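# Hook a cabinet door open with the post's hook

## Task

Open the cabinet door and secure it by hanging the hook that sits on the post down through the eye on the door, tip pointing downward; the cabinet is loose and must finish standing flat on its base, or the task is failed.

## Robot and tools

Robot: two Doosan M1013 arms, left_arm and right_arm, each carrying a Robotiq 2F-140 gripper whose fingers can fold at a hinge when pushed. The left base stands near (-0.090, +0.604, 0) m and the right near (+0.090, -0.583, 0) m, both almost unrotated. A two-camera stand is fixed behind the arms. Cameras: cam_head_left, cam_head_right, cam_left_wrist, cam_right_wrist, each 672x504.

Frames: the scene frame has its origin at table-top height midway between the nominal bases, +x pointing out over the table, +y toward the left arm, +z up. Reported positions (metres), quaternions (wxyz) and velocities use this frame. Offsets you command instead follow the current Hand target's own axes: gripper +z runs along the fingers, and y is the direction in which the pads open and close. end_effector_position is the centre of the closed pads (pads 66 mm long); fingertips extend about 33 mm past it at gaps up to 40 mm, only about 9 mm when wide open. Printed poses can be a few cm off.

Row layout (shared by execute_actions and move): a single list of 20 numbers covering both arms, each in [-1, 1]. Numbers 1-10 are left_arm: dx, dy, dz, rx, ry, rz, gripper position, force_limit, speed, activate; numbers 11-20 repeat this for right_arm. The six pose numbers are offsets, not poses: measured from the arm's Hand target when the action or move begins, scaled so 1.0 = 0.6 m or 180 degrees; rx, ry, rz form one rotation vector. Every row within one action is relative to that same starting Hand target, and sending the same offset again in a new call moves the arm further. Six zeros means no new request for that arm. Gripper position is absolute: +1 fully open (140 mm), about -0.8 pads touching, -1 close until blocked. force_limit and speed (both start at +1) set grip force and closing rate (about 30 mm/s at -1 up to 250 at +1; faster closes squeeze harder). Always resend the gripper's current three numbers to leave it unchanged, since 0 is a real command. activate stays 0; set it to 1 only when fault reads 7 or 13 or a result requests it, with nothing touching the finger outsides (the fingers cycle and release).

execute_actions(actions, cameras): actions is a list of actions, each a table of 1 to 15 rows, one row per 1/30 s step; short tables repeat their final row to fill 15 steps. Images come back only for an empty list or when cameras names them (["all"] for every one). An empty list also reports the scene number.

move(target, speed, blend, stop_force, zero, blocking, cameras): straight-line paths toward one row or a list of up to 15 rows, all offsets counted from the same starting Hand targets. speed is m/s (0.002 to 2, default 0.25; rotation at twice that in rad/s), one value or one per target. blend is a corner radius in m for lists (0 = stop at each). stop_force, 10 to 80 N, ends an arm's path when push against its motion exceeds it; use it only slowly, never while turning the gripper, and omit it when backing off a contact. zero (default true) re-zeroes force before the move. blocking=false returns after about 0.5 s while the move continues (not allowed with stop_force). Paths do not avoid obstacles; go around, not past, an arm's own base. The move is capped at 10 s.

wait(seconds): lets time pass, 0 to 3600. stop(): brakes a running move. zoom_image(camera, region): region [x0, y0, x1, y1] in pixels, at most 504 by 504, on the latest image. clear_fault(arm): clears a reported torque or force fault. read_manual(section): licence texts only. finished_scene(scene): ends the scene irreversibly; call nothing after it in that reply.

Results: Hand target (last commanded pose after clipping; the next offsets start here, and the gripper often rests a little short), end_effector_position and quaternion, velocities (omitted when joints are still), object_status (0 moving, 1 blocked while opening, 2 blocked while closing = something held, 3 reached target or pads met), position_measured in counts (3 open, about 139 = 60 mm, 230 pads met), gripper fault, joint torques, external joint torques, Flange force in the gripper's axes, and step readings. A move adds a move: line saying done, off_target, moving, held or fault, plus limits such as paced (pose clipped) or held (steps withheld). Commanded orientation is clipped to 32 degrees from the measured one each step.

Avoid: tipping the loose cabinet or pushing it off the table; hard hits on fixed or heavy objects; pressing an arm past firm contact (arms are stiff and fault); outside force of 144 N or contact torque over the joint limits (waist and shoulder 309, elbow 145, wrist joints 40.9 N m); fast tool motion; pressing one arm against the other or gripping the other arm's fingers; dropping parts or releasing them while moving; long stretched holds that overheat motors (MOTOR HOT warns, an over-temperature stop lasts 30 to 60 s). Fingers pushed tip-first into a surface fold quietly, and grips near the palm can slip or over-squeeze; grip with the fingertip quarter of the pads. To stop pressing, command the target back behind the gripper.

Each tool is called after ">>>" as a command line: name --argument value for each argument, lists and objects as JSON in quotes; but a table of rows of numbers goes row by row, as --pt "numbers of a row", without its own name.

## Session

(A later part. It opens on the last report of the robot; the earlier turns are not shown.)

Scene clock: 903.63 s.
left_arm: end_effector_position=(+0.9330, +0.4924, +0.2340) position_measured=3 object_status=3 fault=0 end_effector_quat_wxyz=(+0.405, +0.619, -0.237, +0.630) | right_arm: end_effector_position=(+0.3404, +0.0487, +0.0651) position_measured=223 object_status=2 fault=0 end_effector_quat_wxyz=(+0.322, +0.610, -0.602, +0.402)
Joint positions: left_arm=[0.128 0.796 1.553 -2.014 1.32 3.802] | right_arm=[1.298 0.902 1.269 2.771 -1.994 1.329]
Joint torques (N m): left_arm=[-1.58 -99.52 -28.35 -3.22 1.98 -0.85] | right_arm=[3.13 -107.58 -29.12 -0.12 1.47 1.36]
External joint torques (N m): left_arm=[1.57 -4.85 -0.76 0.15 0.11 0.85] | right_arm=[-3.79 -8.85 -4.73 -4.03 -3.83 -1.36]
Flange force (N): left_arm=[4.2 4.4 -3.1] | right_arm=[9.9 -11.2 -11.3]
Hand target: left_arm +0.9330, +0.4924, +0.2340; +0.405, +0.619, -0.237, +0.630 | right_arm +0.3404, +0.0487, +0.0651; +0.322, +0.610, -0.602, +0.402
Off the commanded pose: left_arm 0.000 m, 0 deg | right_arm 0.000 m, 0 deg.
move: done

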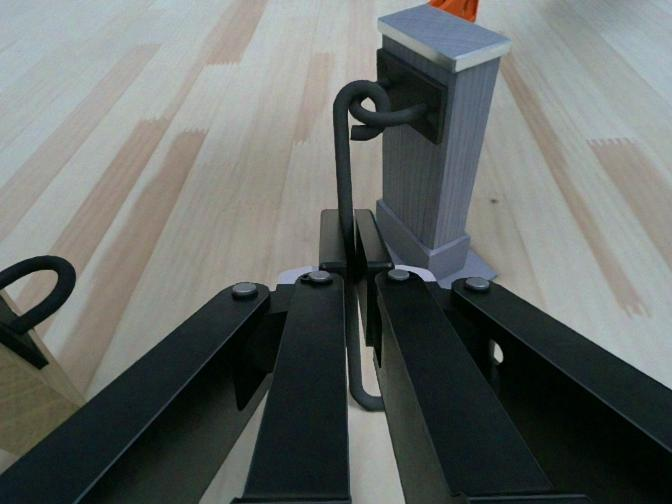

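>>> move --pt "0 0 0 0 0 0 1 1 1 0 0.018 -0.0428 -0.0118 0.0762 -0.0171 0.1787 -1 0 -1 0" --pt "0 0 0 0 0 0 1 1 1 0 0.0437 -0.0617 -0.0247 0.1307 -0.0293 0.3063 -1 0 -1 0" --speed 0.1 --blend '[0.004,0]' --cameras '["cam_right_wrist","cam_head_left"]'

>>> zoom_image --camera "cam_head_left" --region '[310, 280, 430, 400]'

Scene clock: 924.63 s.
left_arm: end_effector_position=(+0.9330, +0.4924, +0.2340) position_measured=3 object_status=3 fault=0 end_effector_quat_wxyz=(+0.405, +0.619, -0.237, +0.630) | right_arm: end_effector_position=(+0.3744, +0.0517, +0.0985) position_measured=224 object_status=2 fault=0 end_effector_quat_wxyz=(+0.052, -0.332, +0.737, -0.587)
Joint positions: left_arm=[0.128 0.796 1.553 -2.014 1.32 3.802] | right_arm=[1.386 0.885 1.352 2.423 -1.969 2.232]
Joint torques (N m): left_arm=[-1.39 -99.5 -28.37 -3.21 1.97 -0.87] | right_arm=[-19.03 -123.23 -45.81 -16.56 4.11 -0.04]
External joint torques (N m): left_arm=[1.16 -4.48 -0.62 0.15 0.1 0.87] | right_arm=[19.14 8.79 12.7 12.65 -6.38 -0.01]
Flange force (N): left_arm=[3.6 4.5 -2.6] | right_arm=[35.2 23.6 -3.1]
Hand target: left_arm +0.9330, +0.4924, +0.2340; +0.405, +0.619, -0.237, +0.630 | right_arm +0.3744, +0.0517, +0.0985; +0.052, -0.332, +0.737, -0.587
Off the commanded pose: left_arm 0.000 m, 0 deg | right_arm 0.000 m, 0 deg.
move: done
Images, in order (width x height): cam_head_left 672x504, cam_right_wrist 672x504.

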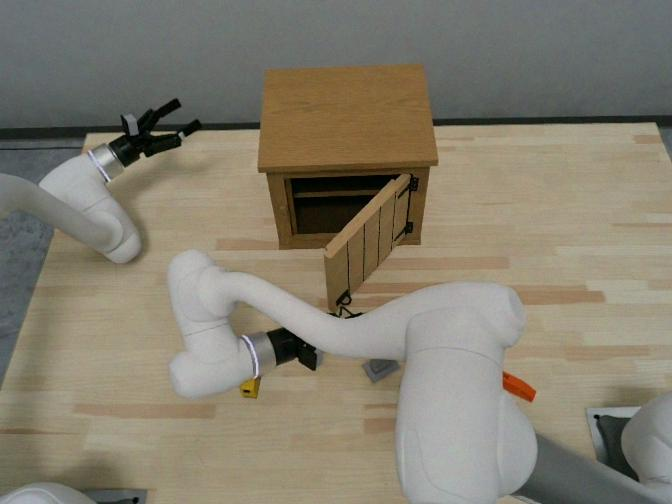

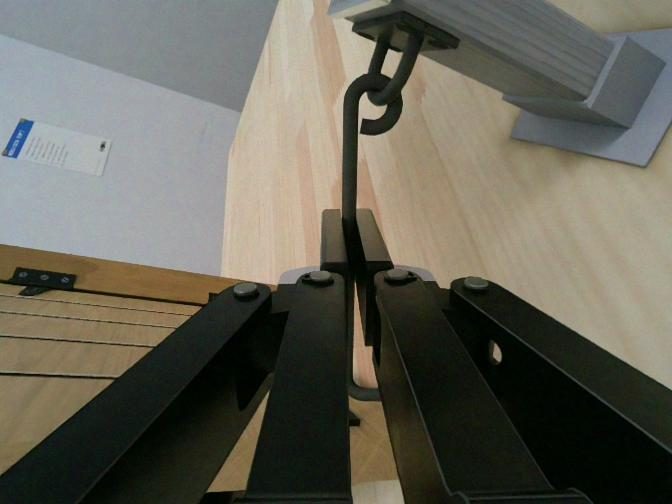

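Scaled by 4.200 from the camera's image (finer frame: 960x720).

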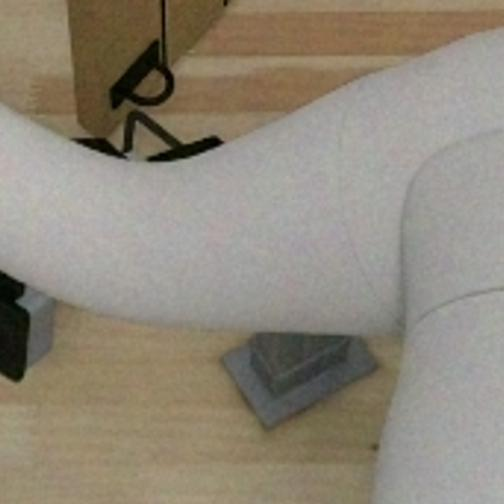

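>>> move --pt "0 0 0 0 0 0 1 1 1 0 0.0087 -0.0122 0.0447 -0.0435 0.125 0.0426 -1 0 -1 0" --pt "0 0 0 0 0 0 1 1 1 0 0.0315 -0.0595 0.0332 0.097 0.144 0.2205 -1 0 -1 0" --speed 0.12 --blend '[0.003,0]' --cameras '["cam_right_wrist","cam_head_left","cam_head_right"]'

>>> zoom_image --camera "cam_head_left" --region '[310, 270, 430, 390]'

Scene clock: 988.50 s.
left_arm: end_effector_position=(+0.9330, +0.4924, +0.2340) position_measured=3 object_status=3 fault=0 end_effector_quat_wxyz=(+0.405, +0.619, -0.237, +0.630) | right_arm: end_effector_position=(+0.3844, +0.0216, +0.1304) position_measured=224 object_status=2 fault=0 end_effector_quat_wxyz=(+0.132, +0.083, +0.703, -0.694)
Joint positions: left_arm=[0.128 0.796 1.553 -2.014 1.32 3.802] | right_arm=[1.247 1.03 1.197 2.552 -2.394 2.991]
Joint torques (N m): left_arm=[-0.92 -99.37 -28.37 -3.23 2.01 -0.86] | right_arm=[-19.43 -157.18 -40.32 -14.06 -13.82 -0.87]
External joint torques (N m): left_arm=[1.13 -4.69 -0.6 0.18 0.07 0.87] | right_arm=[20 34.73 7.84 10.38 11.29 0.82]
Flange force (N): left_arm=[3.9 4.8 -2.7] | right_arm=[43.4 41.2 -8.8]
Hand target: left_arm +0.9330, +0.4924, +0.2340; +0.405, +0.619, -0.237, +0.630 | right_arm +0.3843, +0.0216, +0.1304; +0.132, +0.083, +0.703, -0.694
Off the commanded pose: left_arm 0.000 m, 0 deg | right_arm 0.000 m, 0 deg.
move: done
Images, in order (width x height): cam_head_left 672x504, cam_head_right 672x504, cam_right_wrist 672x504.

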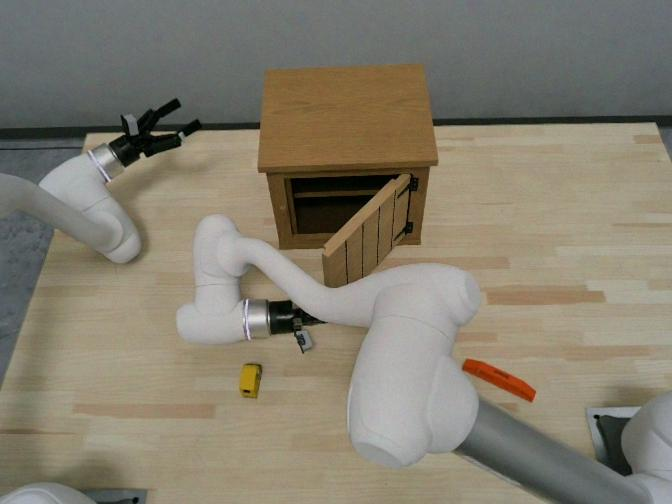

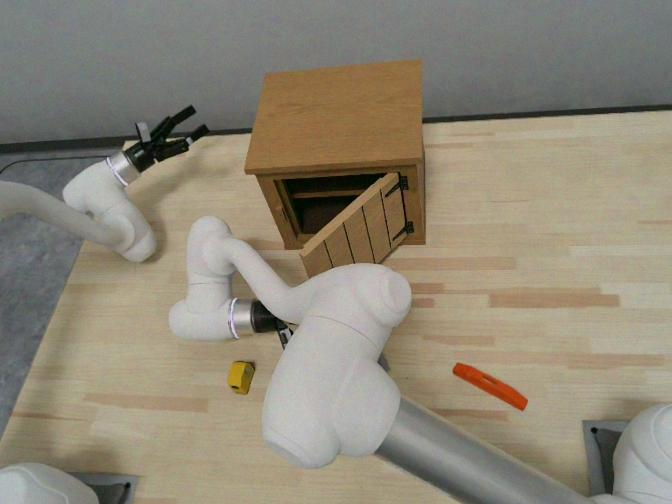

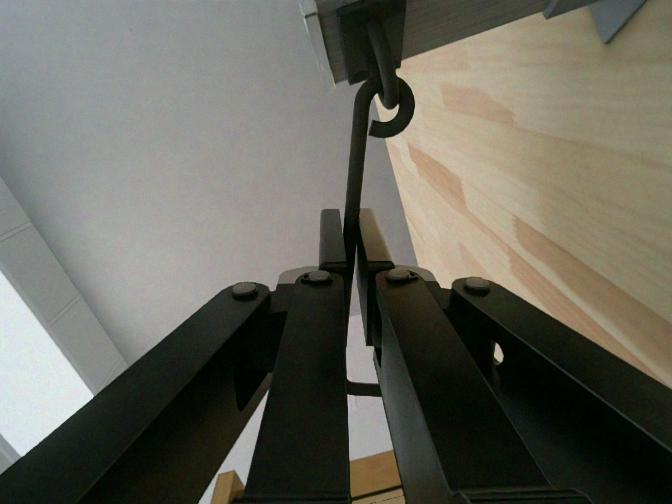

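Scaled by 4.200 from the camera's image (finer frame: 960x720).

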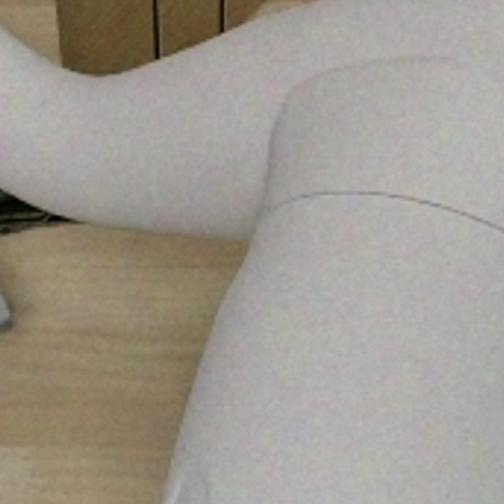

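>>> move --target '[0,0,0,0,0,0,1,1,1,0,0.0075,0.0075,0,0,0,0,-1,0,-1,0]' --speed 0.05

Scene clock: 1010.37 s.
left_arm: end_effector_position=(+0.9330, +0.4924, +0.2340) position_measured=3 object_status=3 fault=0 end_effector_quat_wxyz=(+0.405, +0.619, -0.237, +0.630) | right_arm: end_effector_position=(+0.3815, +0.0213, +0.1248) position_measured=224 object_status=2 fault=0 end_effector_quat_wxyz=(+0.132, +0.083, +0.703, -0.694)
Joint positions: left_arm=[0.128 0.796 1.553 -2.014 1.32 3.802] | right_arm=[1.25 1.034 1.2 2.56 -2.389 2.999]
Joint torques (N m): left_arm=[-1.07 -99.46 -28.32 -3.23 2.02 -0.87] | right_arm=[11.92 -124.77 -26.94 2.42 -7.01 -0.16]
External joint torques (N m): left_arm=[1.05 -4.5 -0.63 0.18 0.05 0.87] | right_arm=[-11.59 1.99 -5.53 -6.11 4.47 0.12]
Flange force (N): left_arm=[3.7 4.5 -2.5] | right_arm=[-24.8 10.8 -9.6]
Hand target: left_arm +0.9330, +0.4924, +0.2340; +0.405, +0.619, -0.237, +0.630 | right_arm +0.3814, +0.0214, +0.1247; +0.132, +0.083, +0.703, -0.694
Off the commanded pose: left_arm 0.000 m, 0 deg | right_arm 0.000 m, 0 deg.
move: done

>>> move --target '[0,0,0,0,0,0,1,1,1,0,0.015,-0.0057,-0.0387,-0.0401,-0.1272,-0.0002,-1,0,-1,0]' --speed 0.06 --cameras '["cam_right_wrist","cam_head_left","cam_head_right"]'

>>> zoom_image --camera "cam_right_wrist" --region '[260, 280, 460, 430]'

>>> zoom_image --camera "cam_head_left" --region '[310, 240, 430, 360]'

Scene clock: 1049.43 s.
left_arm: end_effector_position=(+0.9330, +0.4924, +0.2340) position_measured=3 object_status=3 fault=0 end_effector_quat_wxyz=(+0.405, +0.619, -0.237, +0.630) | right_arm: end_effector_position=(+0.3702, +0.0438, +0.1253) position_measured=224 object_status=2 fault=0 end_effector_quat_wxyz=(+0.273, -0.065, +0.704, -0.652)
Joint positions: left_arm=[0.128 0.796 1.553 -2.014 1.32 3.802] | right_arm=[1.394 0.976 1.329 2.283 -2.196 2.85]
Joint torques (N m): left_arm=[-1.7 -99.45 -28.47 -3.3 2.02 -0.91] | right_arm=[-4.14 -124.75 -31.73 -5.18 -3.83 0.43]
External joint torques (N m): left_arm=[1.67 -4.32 -0.31 0.27 0.05 0.92] | right_arm=[4.08 6.01 0.01 1.8 1.5 -0.47]
Flange force (N): left_arm=[3.5 4.6 -3.5] | right_arm=[3.6 7.5 -7.3]
Hand target: left_arm +0.9330, +0.4924, +0.2340; +0.405, +0.619, -0.237, +0.630 | right_arm +0.3702, +0.0438, +0.1253; +0.273, -0.065, +0.704, -0.652
Off the commanded pose: left_arm 0.000 m, 0 deg | right_arm 0.000 m, 0 deg.
move: done
Images, in order (width x height): cam_head_left 672x504, cam_head_right 672x504, cam_right_wrist 672x504.

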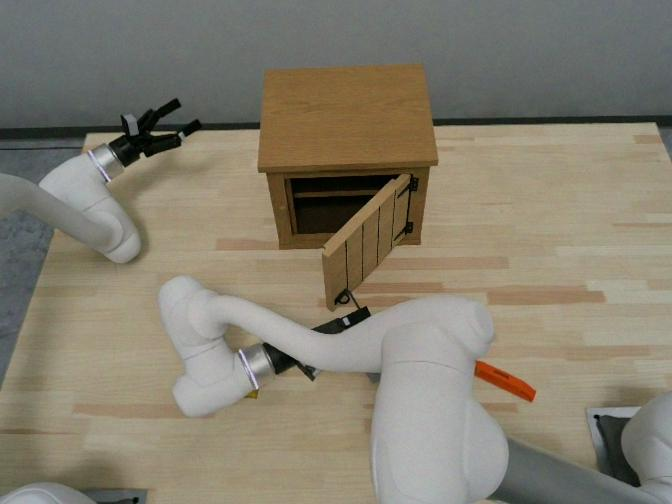

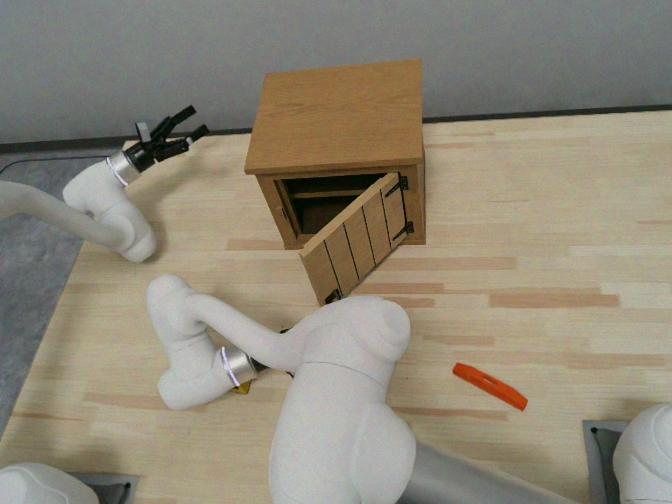

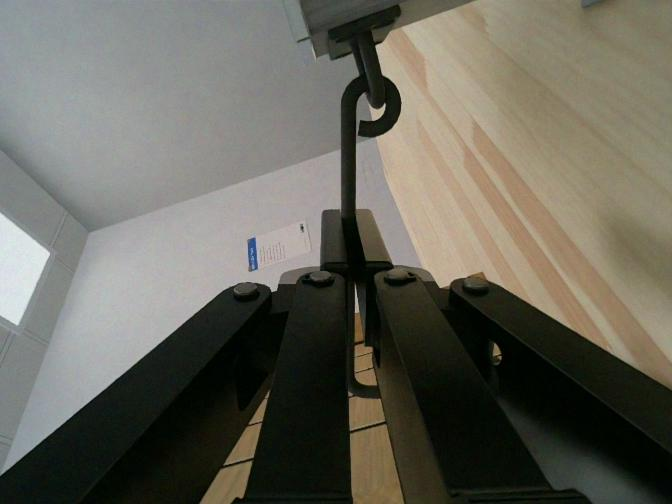

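Scaled by 2.520 from the camera's image (finer frame: 960x720).

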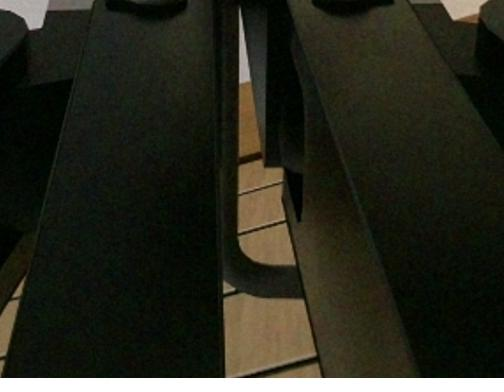

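Scaled by 4.200 from the camera's image (finer frame: 960x720).

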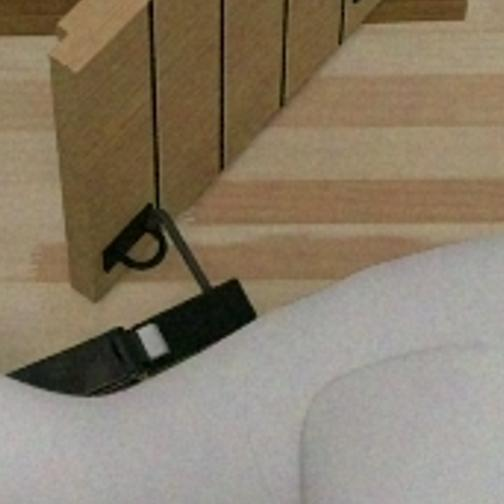

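>>> zoom_image --camera "cam_head_left" --region '[328, 280, 378, 330]'

Scaled by 10.080 from the camera's image (finer frame: 960x720).

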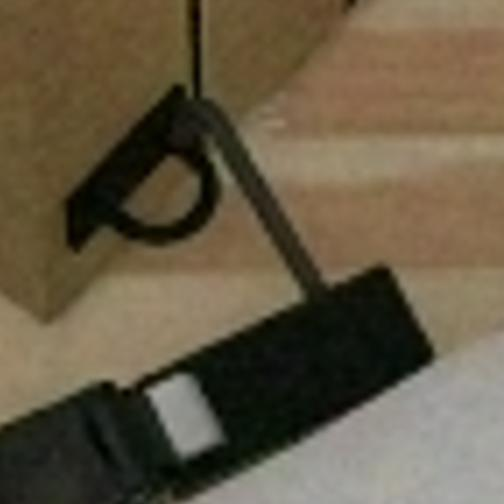

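>>> move --pt "0 0 0 0 0 0 1 1 1 0 0.0013 -0.0005 -0.0047 -0.005 -0.0159 0 -1 0 -1 0" --pt "0 0 0 0 0 0 1 1 1 0 0.0017 0.0165 -0.0047 -0.005 -0.0159 -0.0556 -1 0 -1 0" --speed 0.05 --cameras '["cam_head_left"]'

>>> zoom_image --camera "cam_head_left" --region '[328, 280, 378, 330]'

Scene clock: 1095.10 s.
left_arm: end_effector_position=(+0.9330, +0.4924, +0.2340) position_measured=3 object_status=3 fault=0 end_effector_quat_wxyz=(+0.405, +0.619, -0.237, +0.630) | right_arm: end_effector_position=(+0.3706, +0.0473, +0.1156) position_measured=224 object_status=2 fault=0 end_effector_quat_wxyz=(+0.232, -0.145, +0.694, -0.666)
Joint positions: left_arm=[0.128 0.796 1.553 -2.014 1.32 3.802] | right_arm=[1.408 0.976 1.348 2.259 -2.159 2.673]
Joint torques (N m): left_arm=[-1.27 -99.53 -28.38 -3.26 2.02 -0.92] | right_arm=[-2.11 -121.36 -29.88 -3.25 -2.89 0.48]
External joint torques (N m): left_arm=[1.03 -4.2 -0.47 0.22 0.05 0.93] | right_arm=[2.53 2.76 -1.41 -0.1 0.55 -0.53]
Flange force (N): left_arm=[3.3 4.5 -2.6] | right_arm=[-2.6 3.5 -7.2]
Hand target: left_arm +0.9330, +0.4924, +0.2340; +0.405, +0.619, -0.237, +0.630 | right_arm +0.3706, +0.0473, +0.1156; +0.232, -0.145, +0.694, -0.666
Off the commanded pose: left_arm 0.000 m, 0 deg | right_arm 0.000 m, 0 deg.
move: done

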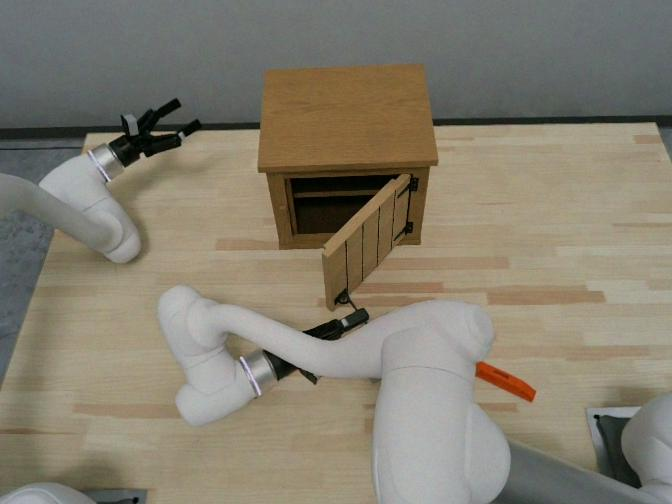

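Scaled by 10.080 from the camera's image (finer frame: 960x720).

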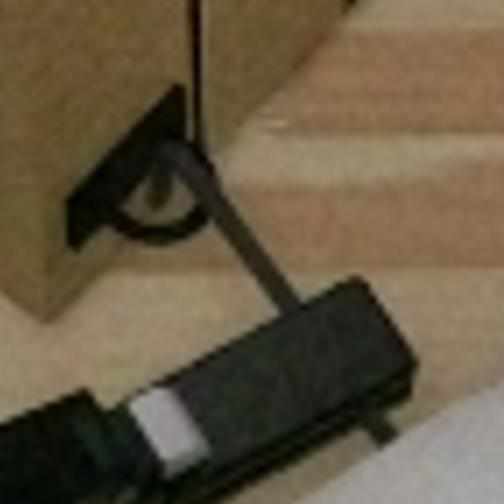

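>>> move --target '[0,0,0,0,0,0,1,1,1,0,0.001,0.022,0,0,0,-0.0722,-1,0,-1,0]' --speed 0.04 --cameras '["cam_head_left"]'

>>> zoom_image --camera "cam_head_left" --region '[328, 280, 378, 330]'

Scene clock: 1108.83 s.
left_arm: end_effector_position=(+0.9330, +0.4924, +0.2340) position_measured=3 object_status=3 fault=0 end_effector_quat_wxyz=(+0.405, +0.619, -0.237, +0.630) | right_arm: end_effector_position=(+0.3712, +0.0479, +0.1064) position_measured=224 object_status=2 fault=0 end_effector_quat_wxyz=(+0.169, -0.208, +0.678, -0.685)
Joint positions: left_arm=[0.128 0.796 1.553 -2.014 1.32 3.802] | right_arm=[1.408 0.988 1.344 2.263 -2.155 2.495]
Joint torques (N m): left_arm=[-1.48 -99.41 -28.23 -3.2 2 -0.88] | right_arm=[-1.46 -69.67 -17.49 5.64 14.42 -1.51]
External joint torques (N m): left_arm=[1.46 -4.91 -0.72 0.15 0.09 0.89] | right_arm=[1.44 -49.33 -13.67 -8.96 -16.76 1.46]
External joint torques when the fault began: right_arm=[2.26 -104.05 -26.52 -11.47 -30.19 2.1]
Flange force (N): left_arm=[4.1 4.6 -3.0] | right_arm=[6.3 -68.3 -1.8]
Flange force when the fault began (N): right_arm=[25.2 -137.6 6.4]
Hand target: left_arm +0.9330, +0.4924, +0.2340; +0.405, +0.619, -0.237, +0.630 | right_arm +0.3712, +0.0479, +0.1064; +0.169, -0.208, +0.678, -0.685 (not the last commanded pose)
Tool commands: left_gripper/position=+1.0 left_gripper/force_limit=+1.0 left_gripper/speed=+1.0 left_gripper/activate=+0.0 right_gripper/position=-1.0 right_gripper/force_limit=+0.003922 right_gripper/speed=-1.0 right_gripper/activate=+0.0
Off the commanded pose: left_arm 0.000 m, 0 deg | right_arm 0.004 m, 2 deg.
FORCE FAULT: contact force on the right arm reached its limit, and that arm stopped. The contact can be on any part of that arm, not only on its tool. That arm's remaining commands of this call were not run. That arm is still stopped at the end of this call. While its stop runs, that arm takes no new command, but its gripper still runs the gripper command that each later call begins with.
CLEAR FAULT: the right arm stays stopped until you call clear_fault(arm="right_arm").
move: fault (right_arm)

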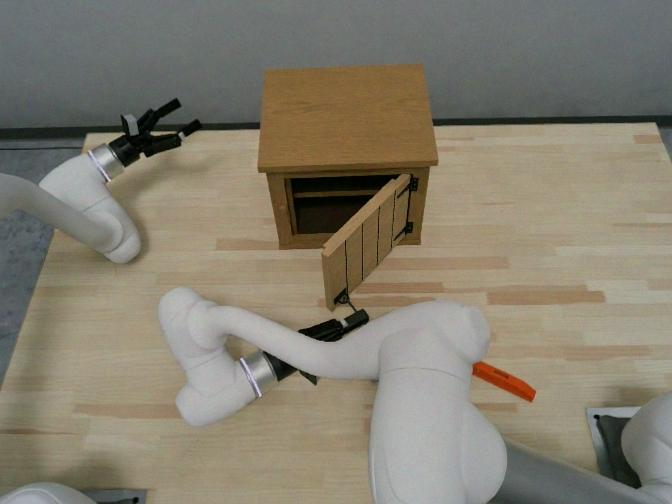

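Scaled by 10.080 from the camera's image (finer frame: 960x720).

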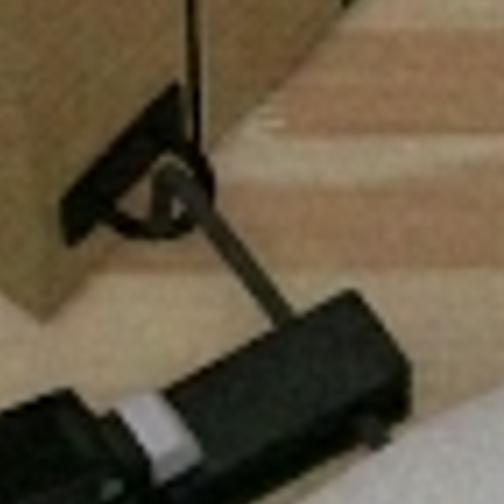

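>>> clear_fault --arm "right_arm"

>>> move --target '[0,0,0,0,0,0,1,1,1,0,0,-0.004,0,0,0,0.006,-1,0.003922,-1,0]' --speed 0.03

Scene clock: 1117.30 s.
left_arm: end_effector_position=(+0.9330, +0.4924, +0.2340) position_measured=3 object_status=3 fault=0 end_effector_quat_wxyz=(+0.405, +0.619, -0.237, +0.630) | right_arm: end_effector_position=(+0.3712, +0.0479, +0.1064) position_measured=224 object_status=2 fault=0 end_effector_quat_wxyz=(+0.169, -0.208, +0.678, -0.685)
Joint positions: left_arm=[0.128 0.796 1.553 -2.014 1.32 3.802] | right_arm=[1.408 0.988 1.344 2.263 -2.155 2.495]
Joint torques (N m): left_arm=[-1.48 -99.56 -28.39 -3.21 2.01 -0.86] | right_arm=[-1.48 -69.32 -17.39 5.63 14.38 -1.49]
External joint torques (N m): left_arm=[1.62 -4.44 -0.63 0.15 0.06 0.87] | right_arm=[1.81 -49.59 -13.68 -8.96 -16.72 1.44]
Flange force (N): left_arm=[3.7 4.1 -3.1] | right_arm=[6.8 -68.6 -1.8]
Hand target: left_arm +0.9330, +0.4924, +0.2340; +0.405, +0.619, -0.237, +0.630 | right_arm +0.3712, +0.0479, +0.1064; +0.169, -0.208, +0.678, -0.685 (not the last commanded pose)
Tool commands: left_gripper/position=+1.0 left_gripper/force_limit=+1.0 left_gripper/speed=+1.0 left_gripper/activate=+0.0 right_gripper/position=-1.0 right_gripper/force_limit=+0.003922 right_gripper/speed=-1.0 right_gripper/activate=+0.0
Off the commanded pose: left_arm 0.000 m, 0 deg | right_arm 0.004 m, 2 deg.
FORCE FAULT, CONTINUED: the right arm's stop, for the force fault that an earlier result reported, is over. The call counts as one of the actions that you can send in this scene. That arm's target is now where it stood when the stop ended, not its last command. That arm accepts commands again.
CLEAR FAULT: your call cleared the right arm's force fault. If the contact force or a joint's load stays at its limit, that arm stops again.

Scene clock: 1117.93 s.
left_arm: end_effector_position=(+0.9330, +0.4924, +0.2340) position_measured=3 object_status=3 fault=0 end_effector_quat_wxyz=(+0.405, +0.619, -0.237, +0.630) | right_arm: end_effector_position=(+0.3713, +0.0480, +0.1088) position_measured=224 object_status=2 fault=0 end_effector_quat_wxyz=(+0.176, -0.202, +0.679, -0.683)
Joint positions: left_arm=[0.128 0.796 1.553 -2.014 1.32 3.802] | right_arm=[1.407 0.986 1.344 2.261 -2.157 2.511]
Joint torques (N m): left_arm=[-1.46 -99.64 -28.37 -3.27 1.97 -0.88] | right_arm=[-2.43 -106.86 -26.09 0.81 3.12 -0.94]
External joint torques (N m): left_arm=[1.29 -4.4 -0.55 0.22 0.11 0.89] | right_arm=[2.27 -11.84 -4.95 -4.12 -5.45 0.89]
Flange force (N): left_arm=[3.6 4.4 -2.9] | right_arm=[-2.0 -17.7 -6.5]
Hand target: left_arm +0.9330, +0.4924, +0.2340; +0.405, +0.619, -0.237, +0.630 | right_arm +0.3713, +0.0480, +0.1088; +0.176, -0.202, +0.679, -0.683
Off the commanded pose: left_arm 0.000 m, 0 deg | right_arm 0.000 m, 0 deg.
move: done

>>> move --pt "0 0 0 0 0 0 1 1 1 0 0 0 0 0 0 0 -0.4 0 -1 0" --pt "0 0 0 0 0 0 1 1 1 0 0 0 -0.2 0 0 0 -0.4 0 -1 0" --speed 0.1 --cameras '["cam_head_left","cam_right_wrist","cam_head_right"]'

>>> zoom_image --camera "cam_right_wrist" --region '[200, 50, 500, 350]'

>>> zoom_image --camera "cam_head_left" --region '[328, 280, 378, 330]'

Scene clock: 1132.20 s.
left_arm: end_effector_position=(+0.9330, +0.4924, +0.2340) position_measured=3 object_status=3 fault=0 end_effector_quat_wxyz=(+0.405, +0.619, -0.237, +0.630) | right_arm: end_effector_position=(+0.3096, +0.1509, +0.1094) position_measured=179 object_status=3 fault=0 end_effector_quat_wxyz=(+0.176, -0.202, +0.679, -0.683)
Joint positions: left_arm=[0.128 0.796 1.553 -2.014 1.32 3.802] | right_arm=[1.483 1.117 1.05 2.239 -2.305 2.397]
Joint torques (N m): left_arm=[-1.37 -99.46 -28.44 -3.22 2.02 -0.86] | right_arm=[-2.24 -133.15 -33.05 -3.4 -2.49 0.62]
External joint torques (N m): left_arm=[1.08 -4.59 -0.6 0.16 0.06 0.87] | right_arm=[1.83 3.49 -1.95 -0.16 0.35 -0.67]
Flange force (N): left_arm=[3.7 4.7 -2.6] | right_arm=[-6.6 3.2 -11.5]
Hand target: left_arm +0.9330, +0.4924, +0.2340; +0.405, +0.619, -0.237, +0.630 | right_arm +0.3096, +0.1509, +0.1094; +0.176, -0.202, +0.679, -0.683
Off the commanded pose: left_arm 0.000 m, 0 deg | right_arm 0.000 m, 0 deg.
move: done
Images, in order (width x height): cam_head_left 672x504, cam_head_right 672x504, cam_right_wrist 672x504.

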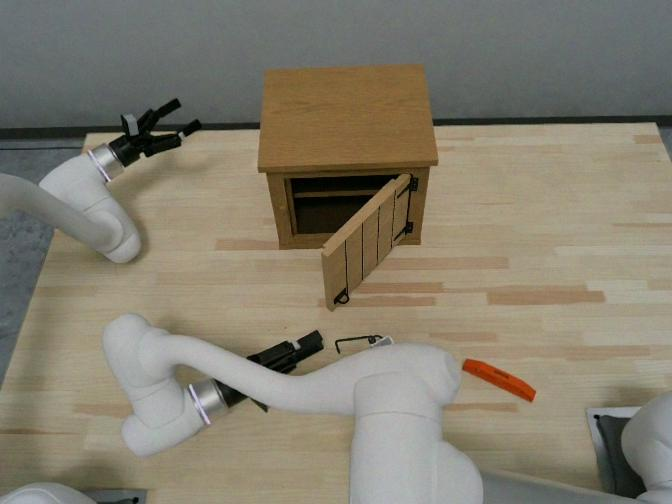

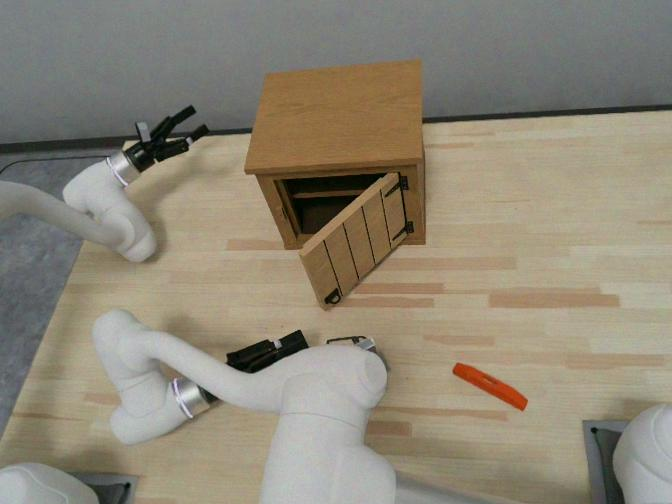

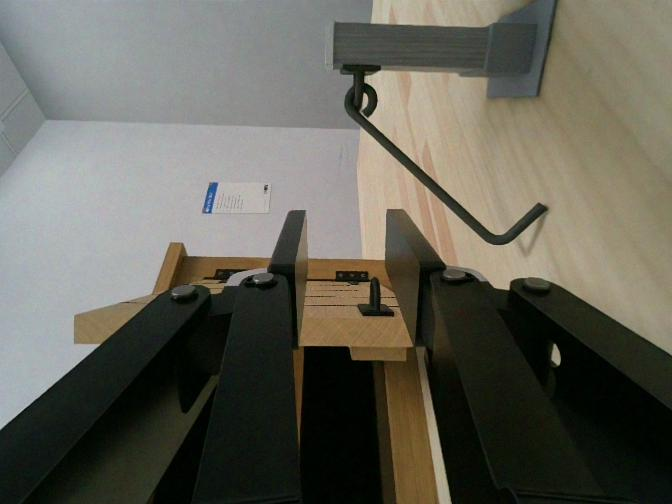

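Scaled by 1.680 from the camera's image (finer frame: 960x720).

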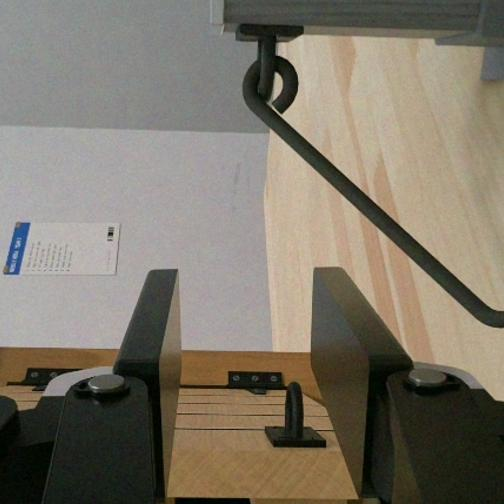

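Scaled by 10.080 from the camera's image (finer frame: 960x720).

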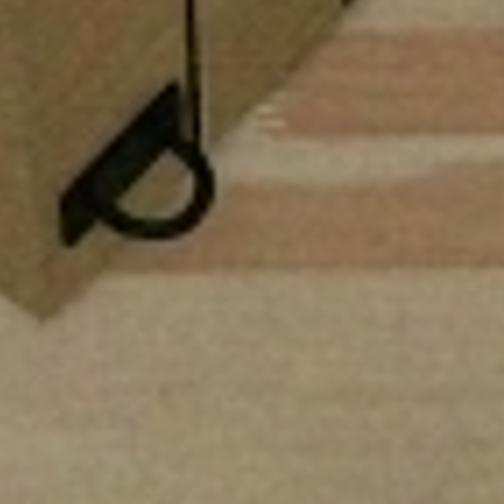

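>>> move --pt "0 0 0 0 0 0 1 1 1 0 0 -0.133 -0.1 0 0 0 0 -1 0 0" --pt "0 0 0 0 0 0 1 1 1 0 0 -0.15 -0.05 -0.284 -0.1256 -0.4018 0 -1 0 0" --pt "0 0 0 0 0 0 1 1 1 0 0.0193 -0.069 0.0202 -0.284 -0.1256 -0.4018 0 -1 0 0" --speed '[0.25,0.35,0.2]' --blend '[0.02,0.02,0]' --cameras '["cam_head_left","cam_right_wrist"]'

Scene clock: 1173.50 s.
left_arm: end_effector_position=(+0.9330, +0.4924, +0.2340) position_measured=3 object_status=3 fault=0 end_effector_quat_wxyz=(+0.405, +0.619, -0.237, +0.630) | right_arm: end_effector_position=(+0.3073, +0.1352, +0.1511) position_measured=129 object_status=3 fault=0 end_effector_quat_wxyz=(+0.225, +0.717, -0.603, +0.269)
Joint positions: left_arm=[0.128 0.796 1.553 -2.014 1.32 3.802] | right_arm=[1.339 0.761 1.174 2.87 -1.871 1.181]
Joint torques (N m): left_arm=[-1.14 -99.42 -28.29 -3.21 1.99 -0.9] | right_arm=[-2.09 -113.57 -36.31 -4.43 -2.3 0.58]
External joint torques (N m): left_arm=[0.97 -5 -0.81 0.14 0.1 0.91] | right_arm=[2.13 2.59 -2.21 -0.19 0.56 -0.58]
Flange force (N): left_arm=[4.1 4.9 -2.4] | right_arm=[-7.9 -2.4 -6.4]
Hand target: left_arm +0.9330, +0.4924, +0.2340; +0.405, +0.619, -0.237, +0.630 | right_arm +0.3073, +0.1352, +0.1511; +0.225, +0.717, -0.603, +0.269
Off the commanded pose: left_arm 0.000 m, 0 deg | right_arm 0.000 m, 0 deg.
move: done

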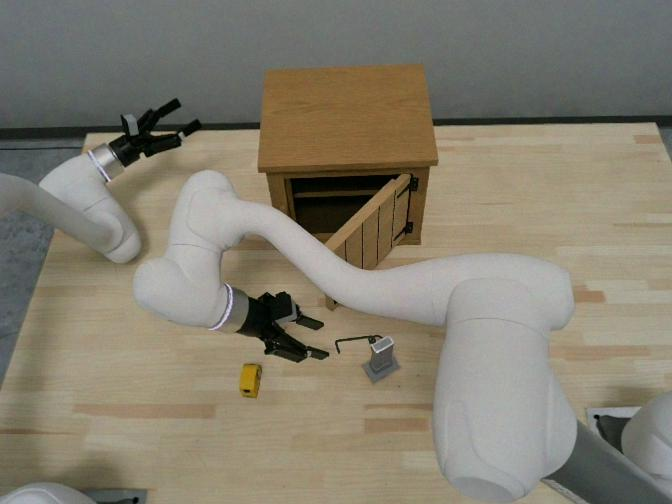

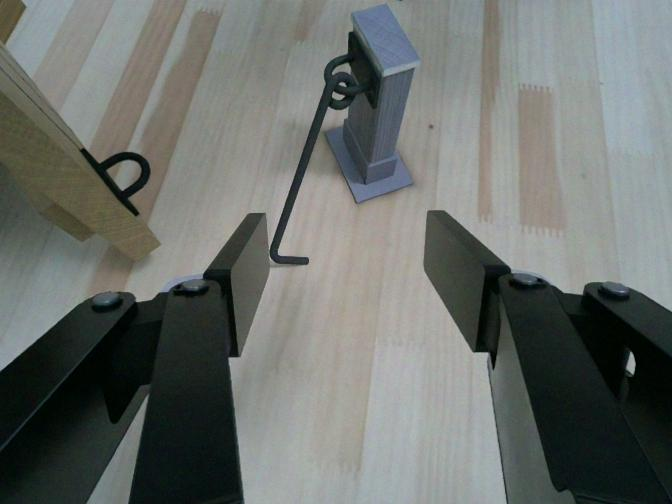

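>>> move --target '[0,0,0,0,0,0,1,1,1,0,0.0288,-0.072,0.0427,-0.0707,-0.0135,0.1208,-0.2,-1,0,0]' --speed 0.15 --cameras '["cam_right_wrist","cam_head_left"]'

Scene clock: 1226.10 s.
left_arm: end_effector_position=(+0.9330, +0.4924, +0.2340) position_measured=3 object_status=3 fault=0 end_effector_quat_wxyz=(+0.405, +0.619, -0.237, +0.630) | right_arm: end_effector_position=(+0.3550, +0.1132, +0.1432) position_measured=154 object_status=3 fault=0 end_effector_quat_wxyz=(-0.235, -0.567, +0.757, -0.223)
Joint positions: left_arm=[0.128 0.796 1.553 -2.014 1.32 3.802] | right_arm=[1.206 0.752 1.184 3.021 -1.855 1.503]
Joint torques (N m): left_arm=[-1.53 -99.73 -28.36 -3.22 2.05 -0.83] | right_arm=[-1.46 -112.57 -36.52 -4.19 -2.2 0.32]
External joint torques (N m): left_arm=[0.96 -4.2 -0.52 0.16 0.03 0.84] | right_arm=[1.2 2.14 -1.94 -0.2 0.46 -0.33]
Flange force (N): left_arm=[3.4 4.4 -2.4] | right_arm=[-7.1 0.2 -5.0]
Hand target: left_arm +0.9330, +0.4924, +0.2340; +0.405, +0.619, -0.237, +0.630 | right_arm +0.3550, +0.1132, +0.1432; -0.235, -0.567, +0.757, -0.223
Off the commanded pose: left_arm 0.000 m, 0 deg | right_arm 0.000 m, 0 deg.
move: done
Images, in order (width x height): cam_head_left 672x504, cam_right_wrist 672x504.

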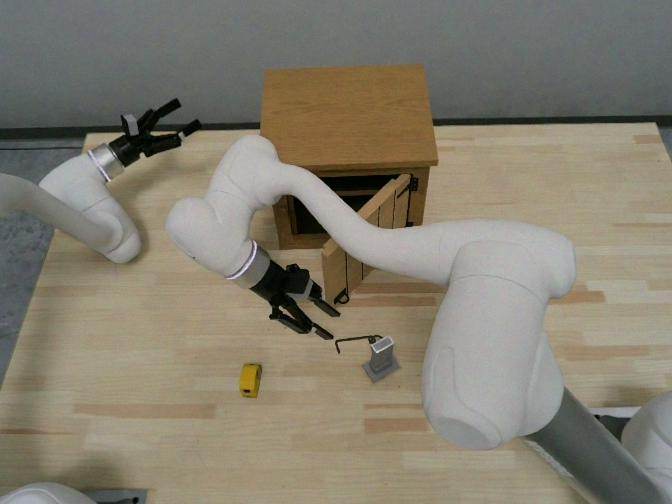

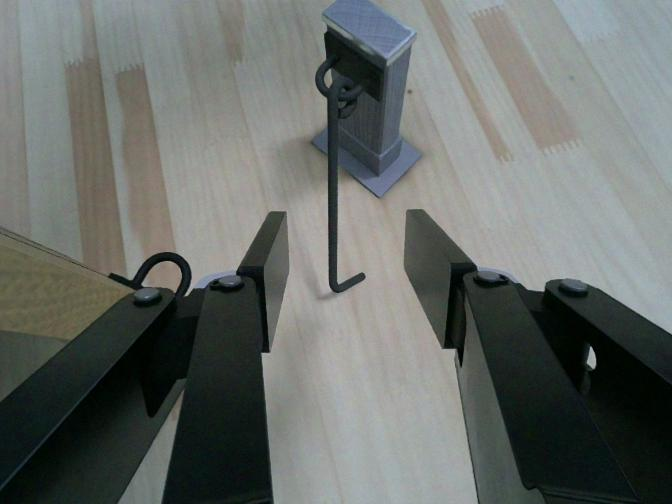

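>>> move --pt "0 0 0 0 0 0 1 1 1 0 0 -0.005 0.153 0 0 0 -0.2 -1 0 0" --pt "0 0 0 0 0 0 1 1 1 0 0 -0.005 0.153 0 0 0 -1 0 -1 0" --speed 0.12

>>> wait --seconds 0.8 --cameras '["cam_right_wrist"]'

>>> zoom_image --camera "cam_right_wrist" --region '[260, 50, 460, 400]'

Scene clock: 1248.63 s.
left_arm: end_effector_position=(+0.9330, +0.4924, +0.2340) position_measured=3 object_status=3 fault=0 end_effector_quat_wxyz=(+0.405, +0.619, -0.237, +0.630) | right_arm: end_effector_position=(+0.3485, +0.0569, +0.0709) position_measured=224 object_status=0 fault=0 end_effector_quat_wxyz=(-0.235, -0.567, +0.757, -0.223)
Joint positions: left_arm=[0.128 0.796 1.553 -2.014 1.32 3.802] | right_arm=[1.191 0.721 1.385 3.015 -1.685 1.51]
Joint torques (N m): left_arm=[-1.55 -99.9 -28.36 -3.26 1.98 -0.87] | right_arm=[2.15 -103.63 -30.93 -1.45 -1.85 1.12]
External joint torques (N m): left_arm=[1.55 -3.88 -0.54 0.21 0.09 0.88] | right_arm=[-2.17 -1.07 -4.42 -2.61 0.11 -1.13]
Flange force (N): left_arm=[3.2 3.7 -3.0] | right_arm=[-5.8 -6.3 -8.1]
Hand target: left_arm +0.9330, +0.4924, +0.2340; +0.405, +0.619, -0.237, +0.630 | right_arm +0.3485, +0.0569, +0.0709; -0.235, -0.567, +0.757, -0.223
Off the commanded pose: left_arm 0.000 m, 0 deg | right_arm 0.000 m, 0 deg.
move: done

Scene clock: 1249.43 s.
left_arm: end_effector_position=(+0.9330, +0.4924, +0.2340) position_measured=3 object_status=3 fault=0 end_effector_quat_wxyz=(+0.405, +0.619, -0.237, +0.630) | right_arm: end_effector_position=(+0.3485, +0.0569, +0.0709) position_measured=224 object_status=2 fault=0 end_effector_quat_wxyz=(-0.235, -0.567, +0.757, -0.223)
Joint positions: left_arm=[0.128 0.796 1.553 -2.014 1.32 3.802] | right_arm=[1.191 0.721 1.385 3.015 -1.685 1.51]
Joint torques (N m): left_arm=[-1.14 -99.7 -28.43 -3.23 2 -0.89] | right_arm=[2.39 -103.51 -30.9 -1.42 -1.88 1.16]
External joint torques (N m): left_arm=[1.1 -4.62 -0.67 0.17 0.09 0.9] | right_arm=[-2.36 -0.98 -4.28 -2.61 0.14 -1.17]
Flange force (N): left_arm=[3.8 4.6 -2.6] | right_arm=[-5.6 -6.5 -7.8]
Hand target: left_arm +0.9330, +0.4924, +0.2340; +0.405, +0.619, -0.237, +0.630 | right_arm +0.3485, +0.0569, +0.0709; -0.235, -0.567, +0.757, -0.223
Tool commands: left_gripper/position=+1.0 left_gripper/force_limit=+1.0 left_gripper/speed=+1.0 left_gripper/activate=+0.0 right_gripper/position=-1.0 right_gripper/force_limit=+0.0 right_gripper/speed=-1.0 right_gripper/activate=+0.0
Off the commanded pose: left_arm 0.000 m, 0 deg | right_arm 0.000 m, 0 deg.
wait: 0.80 s; at rest by 0.17 s

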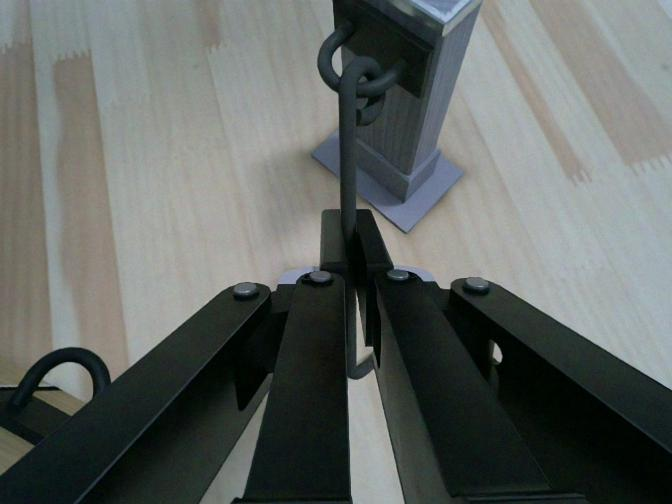

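Scaled by 1.440 from the camera's image (finer frame: 960x720).

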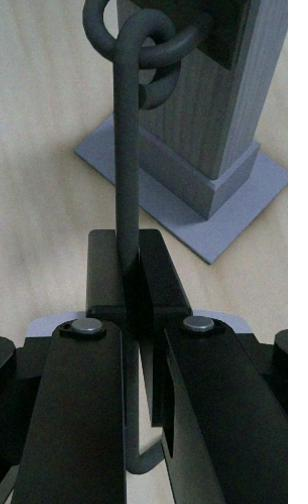

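>>> move --pt "0 0 0 0 0 0 1 1 1 0 0 0 0 0 0 0 -0.5 0 -1 0" --pt "0 0 0 0 0 0 1 1 1 0 0 0 -0.0235 0 0 0 -0.5 0 -1 0" --pt "0 0 0 0 0 0 1 1 1 0 0 0 -0.0235 0 0 0 -1 0 -1 0" --speed 0.1

>>> wait --seconds 0.8 --cameras '["cam_right_wrist"]'

>>> zoom_image --camera "cam_right_wrist" --region '[280, 50, 430, 400]'

Scene clock: 1317.83 s.
left_arm: end_effector_position=(+0.9330, +0.4924, +0.2340) position_measured=3 object_status=3 fault=0 end_effector_quat_wxyz=(+0.405, +0.619, -0.237, +0.630) | right_arm: end_effector_position=(+0.3499, +0.0655, +0.0821) position_measured=224 object_status=0 fault=0 end_effector_quat_wxyz=(-0.235, -0.567, +0.757, -0.223)
Joint positions: left_arm=[0.128 0.796 1.553 -2.014 1.32 3.802] | right_arm=[1.193 0.724 1.356 3.016 -1.711 1.509]
Joint torques (N m): left_arm=[-1.91 -99.57 -28.11 -3.24 2.02 -0.88] | right_arm=[2.08 -104.43 -31.93 -1.43 -1.7 1.12]
External joint torques (N m): left_arm=[1.86 -4.29 -0.73 0.19 0.06 0.89] | right_arm=[-2.7 -0.77 -3.67 -2.66 -0.05 -1.13]
Flange force (N): left_arm=[3.7 3.6 -3.2] | right_arm=[-5.0 -6.7 -7.1]
Hand target: left_arm +0.9330, +0.4924, +0.2340; +0.405, +0.619, -0.237, +0.630 | right_arm +0.3499, +0.0655, +0.0820; -0.235, -0.567, +0.757, -0.223
Off the commanded pose: left_arm 0.000 m, 0 deg | right_arm 0.000 m, 0 deg.
move: done

Scene clock: 1318.63 s.
left_arm: end_effector_position=(+0.9330, +0.4924, +0.2340) position_measured=3 object_status=3 fault=0 end_effector_quat_wxyz=(+0.405, +0.619, -0.237, +0.630) | right_arm: end_effector_position=(+0.3499, +0.0655, +0.0821) position_measured=224 object_status=2 fault=0 end_effector_quat_wxyz=(-0.235, -0.567, +0.757, -0.223)
Joint positions: left_arm=[0.128 0.796 1.553 -2.014 1.32 3.802] | right_arm=[1.193 0.724 1.356 3.016 -1.711 1.509]
Joint torques (N m): left_arm=[-1.21 -99.48 -28.42 -3.22 1.96 -0.87] | right_arm=[2.31 -104.58 -31.75 -1.41 -1.73 1.13]
External joint torques (N m): left_arm=[1.37 -4.64 -0.6 0.16 0.11 0.88] | right_arm=[-2.04 -0.88 -4.21 -2.7 -0.01 -1.13]
Flange force (N): left_arm=[3.8 4.6 -3.0] | right_arm=[-5.8 -6.1 -8.2]
Hand target: left_arm +0.9330, +0.4924, +0.2340; +0.405, +0.619, -0.237, +0.630 | right_arm +0.3499, +0.0655, +0.0820; -0.235, -0.567, +0.757, -0.223
Tool commands: left_gripper/position=+1.0 left_gripper/force_limit=+1.0 left_gripper/speed=+1.0 left_gripper/activate=+0.0 right_gripper/position=-1.0 right_gripper/force_limit=+0.0 right_gripper/speed=-1.0 right_gripper/activate=+0.0
Off the commanded pose: left_arm 0.000 m, 0 deg | right_arm 0.000 m, 0 deg.
wait: 0.80 s; at rest by 0.17 s

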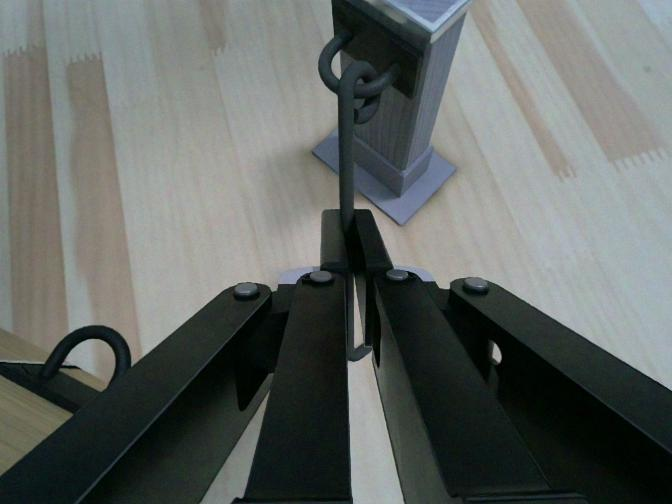

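Scaled by 1.440 from the camera's image (finer frame: 960x720).

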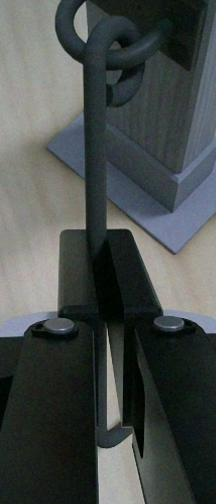

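>>> move --pt "0 0 0 0 0 0 1 1 1 0 0.0258 -0.0005 -0.0405 0.0645 -0.1347 0.0425 -1 0 -1 0" --pt "0 0 0 0 0 0 1 1 1 0 0.0655 0.0102 -0.0658 0.129 -0.2694 0.0851 -1 0 -1 0" --speed 0.12 --blend '[0.003,0]' --cameras '["cam_right_wrist","cam_head_left"]'

Scene clock: 1395.07 s.
left_arm: end_effector_position=(+0.9330, +0.4924, +0.2340) position_measured=3 object_status=3 fault=0 end_effector_quat_wxyz=(+0.405, +0.619, -0.237, +0.630) | right_arm: end_effector_position=(+0.3384, +0.0612, +0.1367) position_measured=224 object_status=2 fault=0 end_effector_quat_wxyz=(+0.239, -0.540, +0.794, -0.144)
Joint positions: left_arm=[0.128 0.796 1.553 -2.014 1.32 3.802] | right_arm=[1.4 0.302 1.894 2.437 -0.942 2.207]
Joint torques (N m): left_arm=[-1.49 -99.57 -28.27 -3.26 2 -0.84] | right_arm=[-3.58 -77.55 -52.51 -8.92 5.1 0.47]
External joint torques (N m): left_arm=[1.46 -4.53 -0.8 0.19 0.08 0.85] | right_arm=[3.28 9.69 15.8 5 -5.45 -0.5]
Flange force (N): left_arm=[3.9 3.9 -2.8] | right_arm=[16.5 9.5 1.9]
Hand target: left_arm +0.9330, +0.4924, +0.2340; +0.405, +0.619, -0.237, +0.630 | right_arm +0.3384, +0.0613, +0.1367; +0.239, -0.540, +0.794, -0.144
Off the commanded pose: left_arm 0.000 m, 0 deg | right_arm 0.000 m, 0 deg.
move: done
Images, in order (width x height): cam_head_left 672x504, cam_right_wrist 672x504.

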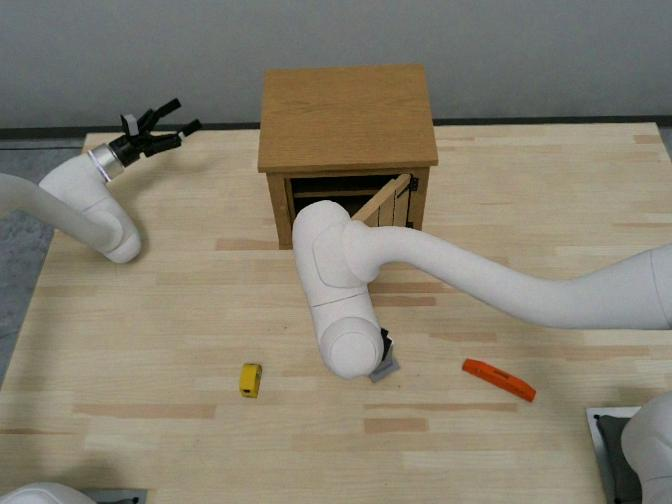

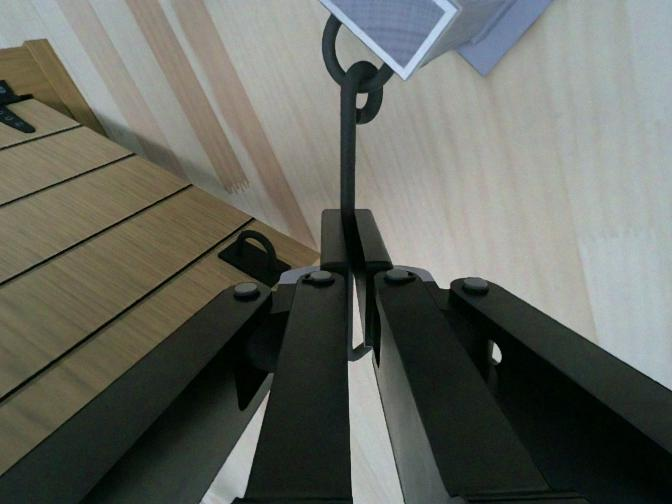

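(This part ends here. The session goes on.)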